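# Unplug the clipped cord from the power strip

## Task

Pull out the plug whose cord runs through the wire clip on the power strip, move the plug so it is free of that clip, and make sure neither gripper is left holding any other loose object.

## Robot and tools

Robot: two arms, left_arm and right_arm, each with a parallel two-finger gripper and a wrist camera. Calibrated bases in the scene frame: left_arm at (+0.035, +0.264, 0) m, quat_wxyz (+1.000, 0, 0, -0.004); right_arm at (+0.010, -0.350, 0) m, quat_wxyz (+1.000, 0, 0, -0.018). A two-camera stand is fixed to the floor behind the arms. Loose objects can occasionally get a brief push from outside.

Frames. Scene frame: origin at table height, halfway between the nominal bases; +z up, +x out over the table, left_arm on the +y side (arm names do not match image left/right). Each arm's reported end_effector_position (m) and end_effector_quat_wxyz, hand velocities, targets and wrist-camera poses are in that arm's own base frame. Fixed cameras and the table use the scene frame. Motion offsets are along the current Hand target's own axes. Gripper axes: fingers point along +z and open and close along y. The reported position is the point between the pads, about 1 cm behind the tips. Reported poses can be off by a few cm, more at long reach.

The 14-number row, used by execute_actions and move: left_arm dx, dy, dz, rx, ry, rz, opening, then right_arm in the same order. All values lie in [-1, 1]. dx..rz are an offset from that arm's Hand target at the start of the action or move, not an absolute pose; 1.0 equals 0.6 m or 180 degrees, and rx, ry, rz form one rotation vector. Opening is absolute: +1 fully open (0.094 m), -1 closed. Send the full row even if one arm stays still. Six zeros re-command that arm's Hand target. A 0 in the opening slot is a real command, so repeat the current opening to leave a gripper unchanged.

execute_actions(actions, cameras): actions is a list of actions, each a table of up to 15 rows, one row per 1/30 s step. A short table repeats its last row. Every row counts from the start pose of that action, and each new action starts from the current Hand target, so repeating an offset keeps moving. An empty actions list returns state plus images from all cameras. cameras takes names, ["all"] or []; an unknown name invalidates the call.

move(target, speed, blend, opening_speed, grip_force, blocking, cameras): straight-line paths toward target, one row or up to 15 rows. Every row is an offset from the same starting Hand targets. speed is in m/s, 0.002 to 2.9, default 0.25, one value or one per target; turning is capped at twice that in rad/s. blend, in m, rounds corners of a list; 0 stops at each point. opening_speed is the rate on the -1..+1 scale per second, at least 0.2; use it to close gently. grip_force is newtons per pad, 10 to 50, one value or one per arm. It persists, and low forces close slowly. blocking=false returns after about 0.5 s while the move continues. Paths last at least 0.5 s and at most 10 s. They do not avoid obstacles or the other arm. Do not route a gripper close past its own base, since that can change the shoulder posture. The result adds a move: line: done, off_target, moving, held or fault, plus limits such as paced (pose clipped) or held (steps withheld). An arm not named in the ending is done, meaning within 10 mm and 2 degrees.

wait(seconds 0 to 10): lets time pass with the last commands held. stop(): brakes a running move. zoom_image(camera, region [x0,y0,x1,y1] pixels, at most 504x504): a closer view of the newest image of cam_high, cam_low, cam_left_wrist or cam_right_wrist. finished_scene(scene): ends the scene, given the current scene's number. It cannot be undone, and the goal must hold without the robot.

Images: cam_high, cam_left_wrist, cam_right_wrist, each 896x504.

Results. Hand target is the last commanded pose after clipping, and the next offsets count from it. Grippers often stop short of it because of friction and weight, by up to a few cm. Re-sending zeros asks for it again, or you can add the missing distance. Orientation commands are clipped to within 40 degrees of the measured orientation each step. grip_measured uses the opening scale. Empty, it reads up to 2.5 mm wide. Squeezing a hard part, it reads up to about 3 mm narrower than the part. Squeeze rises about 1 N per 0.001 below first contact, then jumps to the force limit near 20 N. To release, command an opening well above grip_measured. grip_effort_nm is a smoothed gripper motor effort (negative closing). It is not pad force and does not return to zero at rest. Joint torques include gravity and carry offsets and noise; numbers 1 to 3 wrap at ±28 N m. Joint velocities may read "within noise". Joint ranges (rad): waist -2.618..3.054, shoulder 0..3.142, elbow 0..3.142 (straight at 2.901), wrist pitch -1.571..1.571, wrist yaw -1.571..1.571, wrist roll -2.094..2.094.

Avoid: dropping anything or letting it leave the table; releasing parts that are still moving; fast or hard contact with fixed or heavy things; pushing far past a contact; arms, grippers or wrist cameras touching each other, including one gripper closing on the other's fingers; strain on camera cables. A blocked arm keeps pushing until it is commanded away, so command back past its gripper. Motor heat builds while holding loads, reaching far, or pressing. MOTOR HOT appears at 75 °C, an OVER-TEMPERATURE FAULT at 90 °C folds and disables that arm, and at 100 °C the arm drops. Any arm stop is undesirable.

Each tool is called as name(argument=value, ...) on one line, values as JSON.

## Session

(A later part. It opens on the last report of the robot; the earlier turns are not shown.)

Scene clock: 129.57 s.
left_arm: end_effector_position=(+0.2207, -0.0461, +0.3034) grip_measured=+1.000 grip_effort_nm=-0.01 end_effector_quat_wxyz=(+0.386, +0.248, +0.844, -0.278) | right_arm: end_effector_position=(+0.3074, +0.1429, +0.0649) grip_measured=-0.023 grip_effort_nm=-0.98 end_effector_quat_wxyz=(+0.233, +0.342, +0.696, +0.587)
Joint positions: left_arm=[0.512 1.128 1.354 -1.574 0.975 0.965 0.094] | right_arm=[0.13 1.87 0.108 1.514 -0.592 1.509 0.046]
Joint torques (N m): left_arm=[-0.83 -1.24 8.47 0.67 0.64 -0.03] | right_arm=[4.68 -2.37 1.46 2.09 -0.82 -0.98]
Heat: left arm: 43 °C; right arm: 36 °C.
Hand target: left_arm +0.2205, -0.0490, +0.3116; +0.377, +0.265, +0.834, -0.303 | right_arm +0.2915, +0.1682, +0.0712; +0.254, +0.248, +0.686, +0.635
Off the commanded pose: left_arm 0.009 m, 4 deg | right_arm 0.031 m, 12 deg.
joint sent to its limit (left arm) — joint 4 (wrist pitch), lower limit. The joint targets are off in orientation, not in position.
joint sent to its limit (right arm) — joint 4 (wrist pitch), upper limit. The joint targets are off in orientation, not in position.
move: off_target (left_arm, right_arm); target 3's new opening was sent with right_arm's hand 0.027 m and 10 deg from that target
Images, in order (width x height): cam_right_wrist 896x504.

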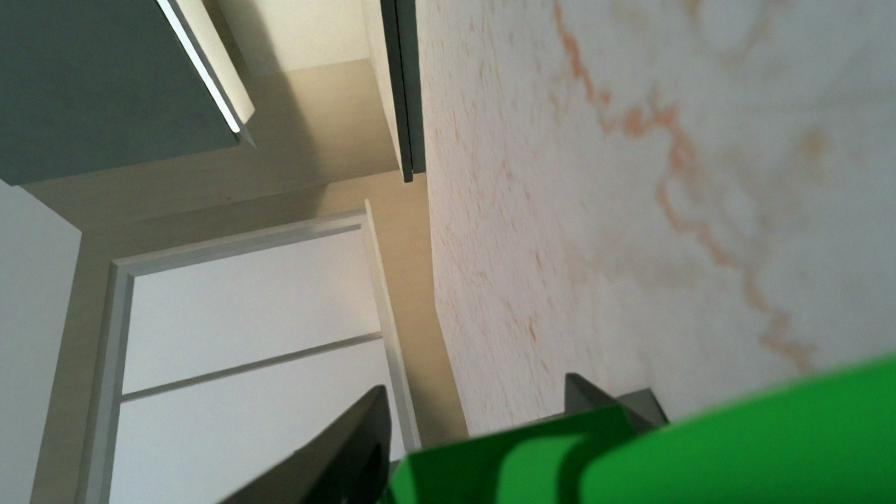

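move(target=[0,0,0,0,0,0,1,-0.158,-0.014,-0.127,0,0,0,-0.6], cameras=["cam_right_wrist","cam_left_wrist"], speed=0.06)

Scene clock: 133.13 s.
left_arm: end_effector_position=(+0.2207, -0.0461, +0.3034) grip_measured=+1.000 grip_effort_nm=-0.02 end_effector_quat_wxyz=(+0.386, +0.248, +0.844, -0.278) | right_arm: end_effector_position=(+0.3091, +0.0499, +0.0647) grip_measured=-0.266 grip_effort_nm=-1.02 end_effector_quat_wxyz=(+0.230, +0.275, +0.686, +0.633)
Joint positions: left_arm=[0.512 1.128 1.354 -1.574 0.975 0.965 0.094] | right_arm=[-0.422 2.039 0.231 1.511 -1.25 1.321 0.034]
Joint torques (N m): left_arm=[-0.83 -1.22 8.47 0.67 0.64 -0.03] | right_arm=[-0.55 -4.92 2.25 1.62 -0.3 -0.12]
Heat: left arm: 43 °C; right arm: 36 °C.
Hand target: left_arm +0.2205, -0.0490, +0.3116; +0.377, +0.265, +0.834, -0.303 | right_arm +0.3117, +0.0480, +0.0711; +0.254, +0.248, +0.686, +0.635
Off the commanded pose: left_arm 0.009 m, 4 deg | right_arm 0.007 m, 4 deg.
joint sent to its limit (left arm) — joint 4 (wrist pitch), lower limit. The joint targets are off in orientation, not in position.
move: off_target (left_arm, right_arm)
Images, in order (width x height): cam_left_wrist 896x504, cam_right_wrist 896x504.

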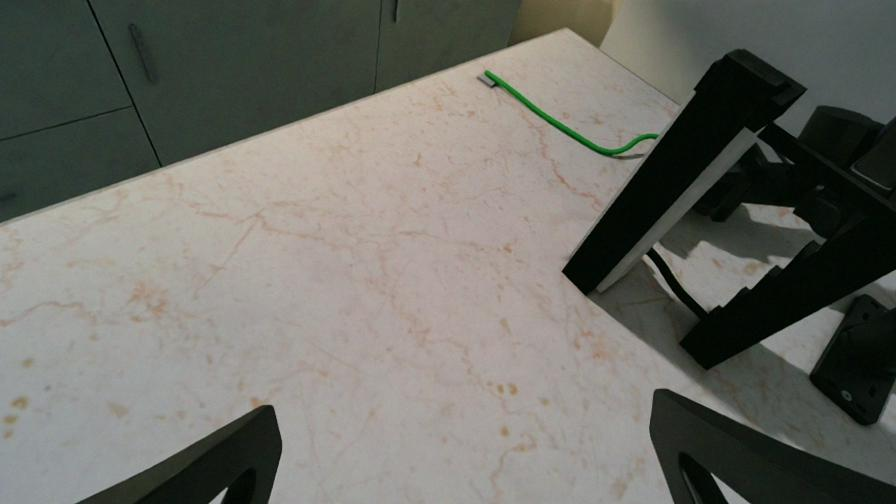

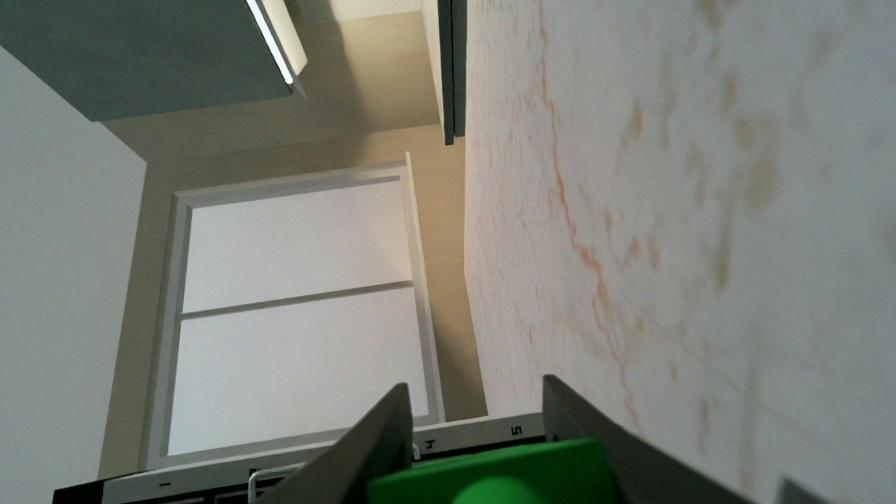

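move(target=[[0,0,0,0,0,0,1,-0.055,-0.006,-0.062,0,0,0,-0.6],[0,0,0,0,0,0,1,-0.055,-0.07,-0.06,0,0,0,-0.6]], cameras=["cam_right_wrist","cam_high"], speed=0.07)

Scene clock: 138.07 s.
left_arm: end_effector_position=(+0.2207, -0.0461, +0.3034) grip_measured=+1.000 grip_effort_nm=-0.02 end_effector_quat_wxyz=(+0.386, +0.248, +0.844, -0.278) | right_arm: end_effector_position=(+0.3043, +0.0039, +0.0512) grip_measured=-0.269 grip_effort_nm=-1.01 end_effector_quat_wxyz=(+0.237, +0.222, +0.678, +0.660)
Joint positions: left_arm=[0.512 1.128 1.354 -1.574 0.975 0.965 0.094] | right_arm=[-0.625 2.165 0.381 1.33 -1.53 1.09 0.034]
Joint torques (N m): left_arm=[-0.84 -1.22 8.49 0.67 0.65 -0.03] | right_arm=[-0.69 -3 1.44 0.68 0.42 -0.68]
Heat: left arm: 43 °C; right arm: 35 °C.
Hand target: left_arm +0.2205, -0.0490, +0.3116; +0.377, +0.265, +0.834, -0.303 | right_arm +0.3117, -0.0037, +0.0326; +0.254, +0.248, +0.686, +0.635
Off the commanded pose: left_arm 0.009 m, 4 deg | right_arm 0.021 m, 5 deg.
joint sent to its limit (left arm) — joint 4 (wrist pitch), lower limit. The joint targets are off in orientation, not in position.
move: off_target (left_arm, right_arm)
Images, in order (width x height): cam_high 896x504, cam_right_wrist 896x504.

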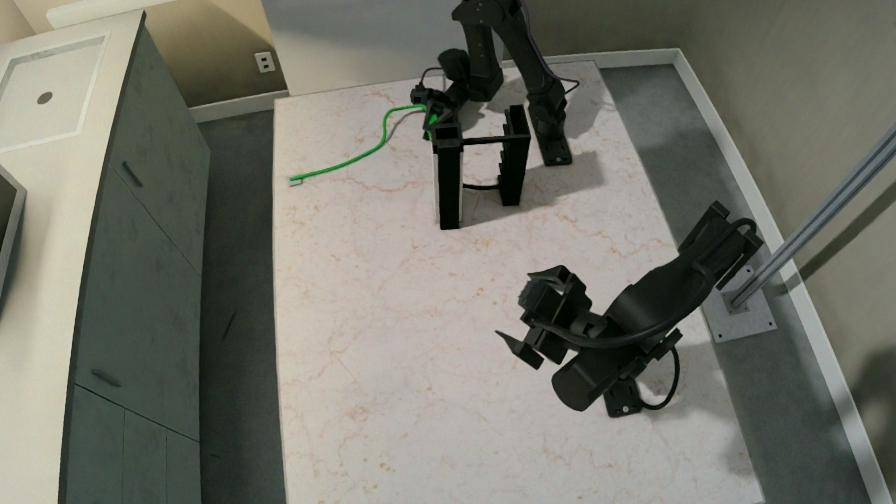

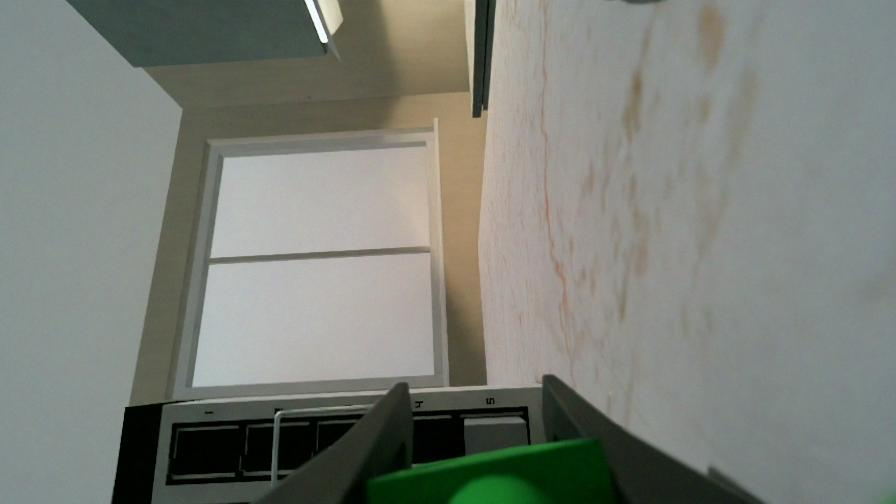

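move(target=[0,0,0,0,0,0,1,0,-0.03,0.002,0,0,0,-0.6], speed=0.05)

Scene clock: 140.03 s.
left_arm: end_effector_position=(+0.2207, -0.0461, +0.3034) grip_measured=+1.000 grip_effort_nm=-0.01 end_effector_quat_wxyz=(+0.386, +0.248, +0.844, -0.278) | right_arm: end_effector_position=(+0.3021, +0.0044, +0.0501) grip_measured=-0.269 grip_effort_nm=-1.01 end_effector_quat_wxyz=(+0.218, +0.219, +0.672, +0.673)
Joint positions: left_arm=[0.512 1.128 1.354 -1.574 0.975 0.965 0.094] | right_arm=[-0.629 2.242 0.397 1.509 -1.572 1.235 0.034]
Joint torques (N m): left_arm=[-0.83 -1.22 8.47 0.67 0.64 -0.03] | right_arm=[-0.92 3.48 1.13 1.21 0.77 -1.2]
Heat: left arm: 43 °C; right arm: 35 °C.
Hand target: left_arm +0.2205, -0.0490, +0.3116; +0.377, +0.265, +0.834, -0.303 | right_arm +0.3121, -0.0041, +0.0146; +0.254, +0.248, +0.686, +0.635
Off the commanded pose: left_arm 0.009 m, 4 deg | right_arm 0.038 m, 7 deg.
joint sent to its limit (left arm) — joint 4 (wrist pitch), lower limit. The joint targets are off in orientation, not in position.
move: off_target (left_arm, right_arm)

move(target=[[0,0,0,0,0,0,1,0.0,0.055,0,0,0,0,-0.6],[0,0,0,0,0,0,1,0.0,0.055,0,0,0,0,0.2],[0,0,0,0,0,0,1,0.0,0.055,-0.17,0,0,0,0.2]], cameras=["cam_right_wrist","cam_high"], speed=0.08, opening_speed=0.4)

Scene clock: 145.93 s.
left_arm: end_effector_position=(+0.2207, -0.0461, +0.3034) grip_measured=+1.000 grip_effort_nm=-0.02 end_effector_quat_wxyz=(+0.386, +0.248, +0.844, -0.278) | right_arm: end_effector_position=(+0.2467, -0.0760, +0.0535) grip_measured=+0.197 grip_effort_nm=0.16 end_effector_quat_wxyz=(+0.363, +0.359, +0.608, +0.609)
Joint positions: left_arm=[0.512 1.128 1.354 -1.574 0.975 0.965 0.094] | right_arm=[-1.078 2.178 0.18 1.481 -1.579 1.05 0.056]
Joint torques (N m): left_arm=[-0.83 -1.22 8.47 0.67 0.64 -0.03] | right_arm=[-0.61 -5.5 -0.28 1 -0.31 -0.24]
Heat: left arm: 43 °C; right arm: 35 °C.
Hand target: left_arm +0.2205, -0.0490, +0.3116; +0.377, +0.265, +0.834, -0.303 | right_arm +0.2450, -0.0777, +0.0541; +0.254, +0.248, +0.686, +0.635
Off the commanded pose: left_arm 0.009 m, 4 deg | right_arm 0.002 m, 20 deg.
joint read past its limit (right arm) — joint 5 (wrist yaw), lower limit.
joint sent to its limit (left arm) — joint 4 (wrist pitch), lower limit. The joint targets are off in orientation, not in position.
joint sent to its limit (right arm) — joint 5 (wrist yaw), lower limit. The joint targets are off in orientation, not in position.
move: off_target (left_arm, right_arm); target 2's new opening was sent with right_arm's hand 0.006 m and 3 deg from that target
Images, in order (width x height): cam_high 896x504, cam_right_wrist 896x504.

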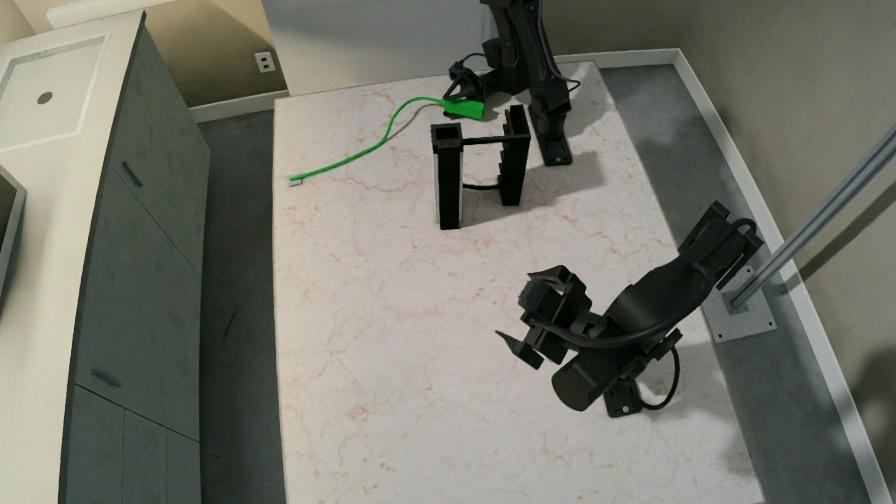

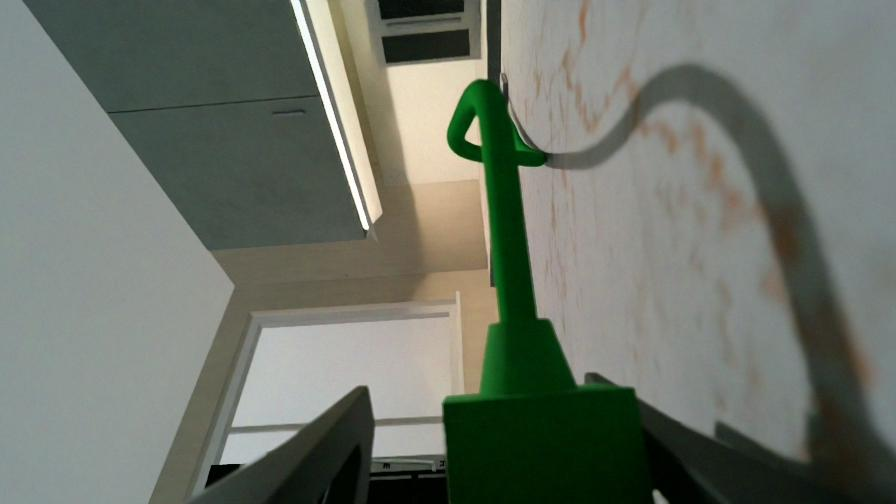

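move(target=[0,0,0,0,0,0,1,0,0,0.0,0,0,0,-0.6], opening_speed=0.5, grip_force=25)

move(target=[0.02,0.02,0.03,0,0,0,1,0,0.08,0,0,0,-0.4,-0.6], cameras=["cam_right_wrist","cam_high"], speed=0.15)

Scene clock: 148.83 s.
left_arm: end_effector_position=(+0.2207, -0.0461, +0.3034) grip_measured=+1.000 grip_effort_nm=-0.02 end_effector_quat_wxyz=(+0.386, +0.248, +0.844, -0.278) | right_arm: end_effector_position=(+0.2467, -0.0762, +0.0534) grip_measured=-0.272 grip_effort_nm=-0.49 end_effector_quat_wxyz=(+0.363, +0.359, +0.608, +0.608)
Joint positions: left_arm=[0.512 1.128 1.354 -1.574 0.975 0.965 0.094] | right_arm=[-1.078 2.178 0.18 1.481 -1.578 1.049 0.034]
Joint torques (N m): left_arm=[-0.83 -1.22 8.47 0.66 0.65 -0.03] | right_arm=[-0.77 -5.39 -0.28 1.02 -0.31 -0.24]
Heat: left arm: 43 °C; right arm: 35 °C.
Hand target: left_arm +0.2205, -0.0490, +0.3116; +0.377, +0.265, +0.834, -0.303 | right_arm +0.2450, -0.0777, +0.0541; +0.254, +0.248, +0.686, +0.635
Off the commanded pose: left_arm 0.009 m, 4 deg | right_arm 0.002 m, 20 deg.
joint read past its limit (right arm) — joint 5 (wrist yaw), lower limit.
joint sent to its limit (left arm) — joint 4 (wrist pitch), lower limit. The joint targets are off in orientation, not in position.
joint sent to its limit (right arm) — joint 5 (wrist yaw), lower limit. The joint targets are off in orientation, not in position.
grip_force (N): 25, 25
move: off_target (left_arm, right_arm)

Scene clock: 154.07 s.
left_arm: end_effector_position=(+0.2275, -0.0480, +0.2890) grip_measured=+1.000 grip_effort_nm=-0.01 end_effector_quat_wxyz=(+0.371, +0.259, +0.842, -0.294) | right_arm: end_effector_position=(+0.2480, -0.0772, +0.0960) grip_measured=-0.273 grip_effort_nm=-0.55 end_effector_quat_wxyz=(+0.647, -0.053, +0.706, +0.282)
Joint positions: left_arm=[0.484 1.167 1.319 -1.548 0.975 0.988 0.094] | right_arm=[-1.075 1.906 0.134 1.491 -1.561 0.056 0.034]
Joint torques (N m): left_arm=[-0.77 -1.63 5.29 0.86 0.72 0.1] | right_arm=[0.25 -6.86 1.13 1.12 -0.34 -0.27]
Heat: left arm: 42 °C; right arm: 35 °C.
Hand target: left_arm +0.2300, -0.0511, +0.2889; +0.377, +0.265, +0.834, -0.303 | right_arm +0.2459, -0.0744, +0.1020; +0.579, -0.202, +0.701, +0.364
Off the commanded pose: left_arm 0.004 m, 2 deg | right_arm 0.007 m, 21 deg.
joint sent to its limit (right arm) — joint 5 (wrist yaw), lower limit. The joint targets are off in orientation, not in position.
grip_force (N): 25, 25
move: off_target (right_arm)
Images, in order (width x height): cam_high 896x504, cam_right_wrist 896x504.

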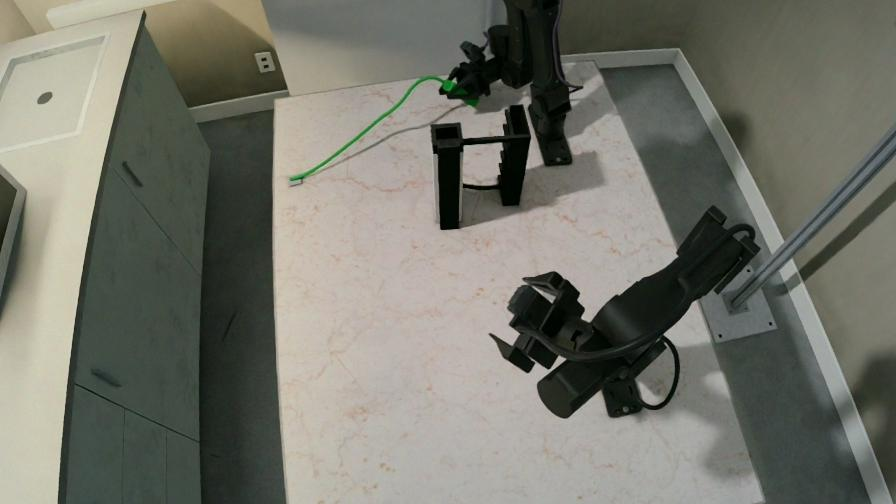

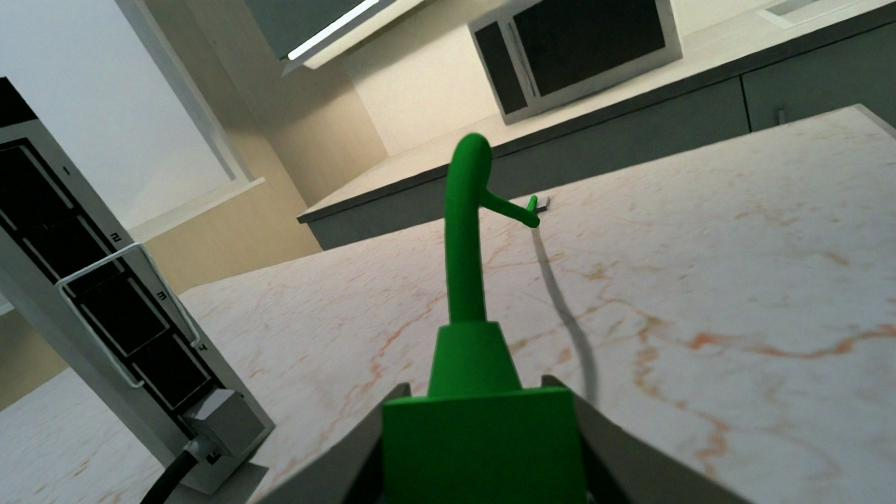

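move(target=[[0,0,0,0,0,0,1,0.04,-0.012,0.003,0,0,-0.09,-0.6],[0,0,0,0,0,0,1,0.135,-0.039,0.009,0,0,-0.09,-0.6]], cameras=["cam_right_wrist","cam_high"], speed=0.06)

Scene clock: 162.07 s.
left_arm: end_effector_position=(+0.2275, -0.0480, +0.2890) grip_measured=+1.000 grip_effort_nm=-0.02 end_effector_quat_wxyz=(+0.371, +0.259, +0.842, -0.294) | right_arm: end_effector_position=(+0.2470, -0.0750, +0.0592) grip_measured=-0.281 grip_effort_nm=-0.55 end_effector_quat_wxyz=(+0.690, -0.192, +0.679, +0.161)
Joint positions: left_arm=[0.484 1.167 1.319 -1.548 0.975 0.988 0.094] | right_arm=[-1.074 2.152 0.172 1.508 -1.579 -0.519 0.034]
Joint torques (N m): left_arm=[-0.77 -1.62 5.29 0.87 0.72 0.1] | right_arm=[0.02 13.14 3.73 0.71 -0.25 -1.32]
Heat: left arm: 42 °C; right arm: 35 °C.
Hand target: left_arm +0.2300, -0.0511, +0.2889; +0.377, +0.265, +0.834, -0.303 | right_arm +0.2459, -0.0745, +0.0175; +0.624, -0.299, +0.666, +0.279
Off the commanded pose: left_arm 0.004 m, 2 deg | right_arm 0.042 m, 20 deg.
joint read past its limit (right arm) — joint 5 (wrist yaw), lower limit.
joint sent to its limit (right arm) — joint 5 (wrist yaw), lower limit. The joint targets are off in position and orientation.
grip_force (N): 25, 25
move: off_target (right_arm)
Images, in order (width x height): cam_high 896x504, cam_right_wrist 896x504.

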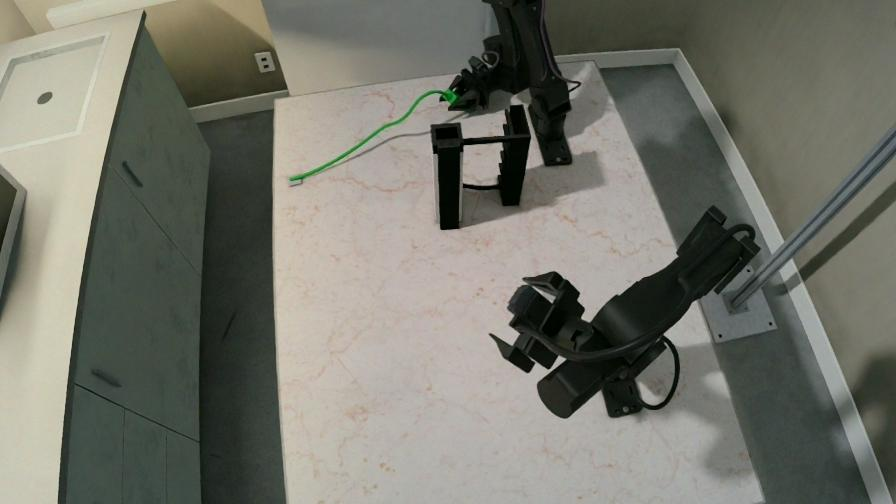

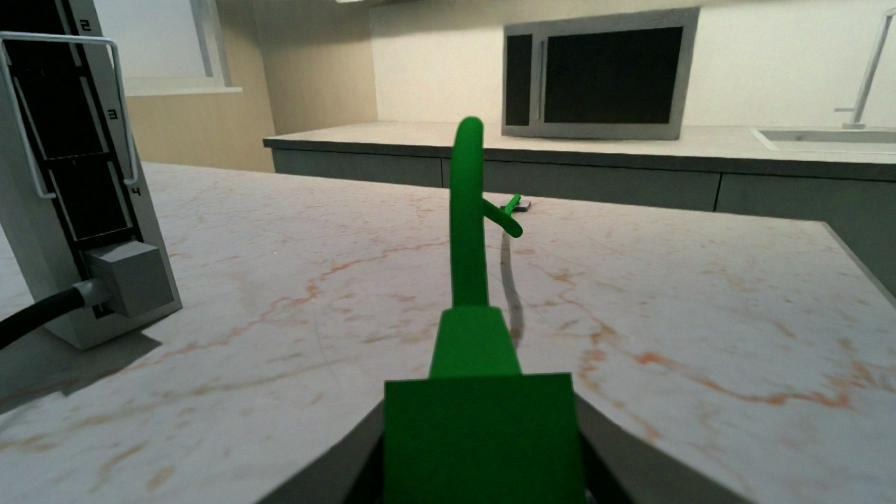

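move(target=[[0,0,0,0,0,0,1,-0.12,0.03,-0.01,0,0,0,-0.6],[0,0,0,0,0,0,1,-0.12,0.03,-0.01,0,0.2,0,-0.6],[0,0,0,0,0,0,1,-0.035,0.01,0,0,0.2,0,-0.6]], cameras=["cam_right_wrist","cam_high"], speed=0.08)

Scene clock: 172.23 s.
left_arm: end_effector_position=(+0.2275, -0.0480, +0.2890) grip_measured=+1.000 grip_effort_nm=-0.02 end_effector_quat_wxyz=(+0.371, +0.259, +0.842, -0.294) | right_arm: end_effector_position=(+0.2341, -0.0870, +0.0252) grip_measured=-0.281 grip_effort_nm=-0.55 end_effector_quat_wxyz=(+0.334, -0.338, +0.866, +0.154)
Joint positions: left_arm=[0.484 1.167 1.319 -1.548 0.975 0.988 0.094] | right_arm=[-0.874 1.642 0.738 -0.767 -0.748 -1.658 0.034]
Joint torques (N m): left_arm=[-0.77 -1.62 5.29 0.86 0.71 0.1] | right_arm=[0.68 -4.71 4.11 -0.36 -1.53 -1.13]
Heat: left arm: 41 °C; right arm: 35 °C.
Hand target: left_arm +0.2300, -0.0511, +0.2889; +0.377, +0.265, +0.834, -0.303 | right_arm +0.2423, -0.0695, +0.0384; +0.388, -0.371, +0.826, +0.173
Off the commanded pose: left_arm 0.004 m, 2 deg | right_arm 0.023 m, 9 deg.
grip_force (N): 25, 25
move: off_target (right_arm)
Images, in order (width x height): cam_high 896x504, cam_right_wrist 896x504.

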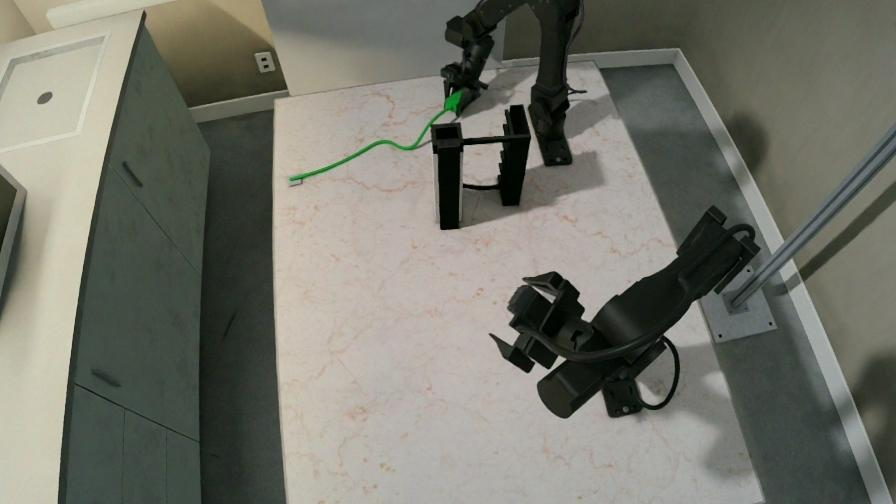

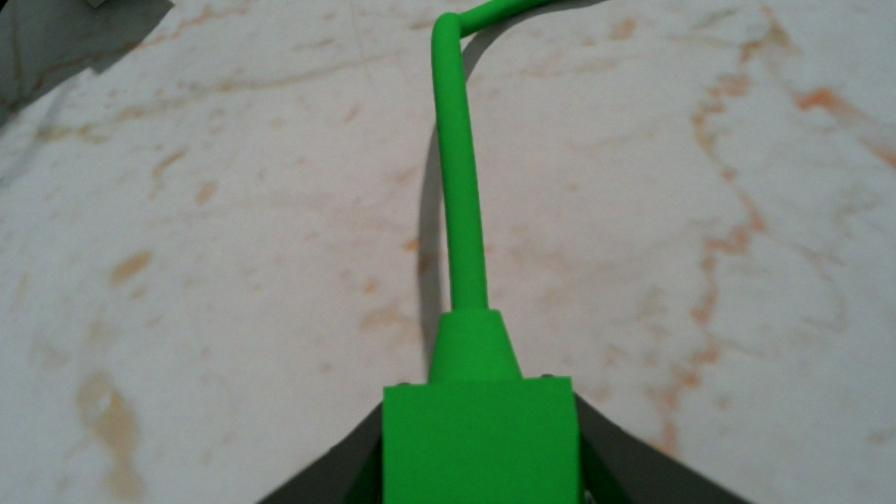

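move(target=[[0,0,0,0,0,0,1,0,0,0,0,0,0,-0.6],[0,0,0,0,0,0,1,0,0,0,0,0,0,0.1],[0,0,0,0,0,0,1,-0.03,0,-0.17,0,0,0,0.1]], cameras=["cam_right_wrist","cam_high"], speed=0.1, opening_speed=0.4)

Scene clock: 177.33 s.
left_arm: end_effector_position=(+0.2275, -0.0480, +0.2890) grip_measured=+1.000 grip_effort_nm=-0.02 end_effector_quat_wxyz=(+0.371, +0.259, +0.842, -0.294) | right_arm: end_effector_position=(+0.2105, -0.1994, +0.0759) grip_measured=+0.097 grip_effort_nm=0.15 end_effector_quat_wxyz=(+0.304, -0.332, +0.893, +0.018)
Joint positions: left_arm=[0.484 1.167 1.319 -1.548 0.975 0.988 0.094] | right_arm=[-1.131 1.61 1.007 -0.95 -0.619 -1.837 0.052]
Joint torques (N m): left_arm=[-0.79 -1.62 5.29 0.86 0.72 0.1] | right_arm=[-0.7 -7.45 7.27 -3.11 -2.17 -1.86]
Heat: left arm: 41 °C; right arm: 35 °C.
Hand target: left_arm +0.2300, -0.0511, +0.2889; +0.377, +0.265, +0.834, -0.303 | right_arm +0.1976, -0.1193, +0.1174; +0.388, -0.371, +0.826, +0.173
Off the commanded pose: left_arm 0.004 m, 2 deg | right_arm 0.091 m, 22 deg.
grip_force (N): 25, 25
move: off_target (right_arm); target 2's new opening was sent with right_arm's hand 0.024 m and 9 deg from that target
Images, in order (width x height): cam_high 896x504, cam_right_wrist 896x504.

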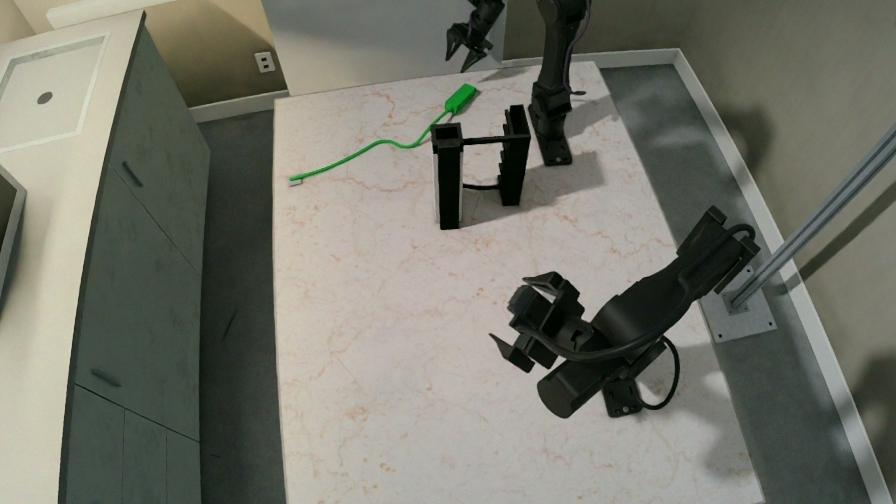

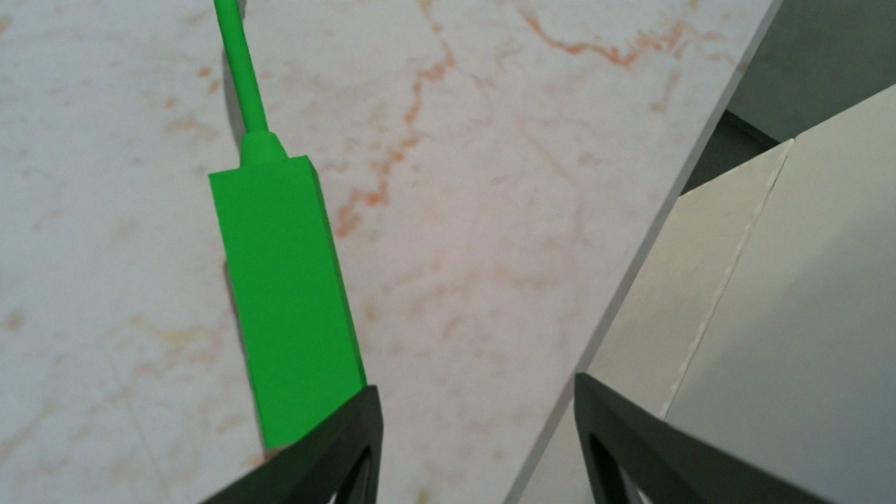

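Plug is free on the table.

finished_scene(scene=2)

The scene is finished: the task was done.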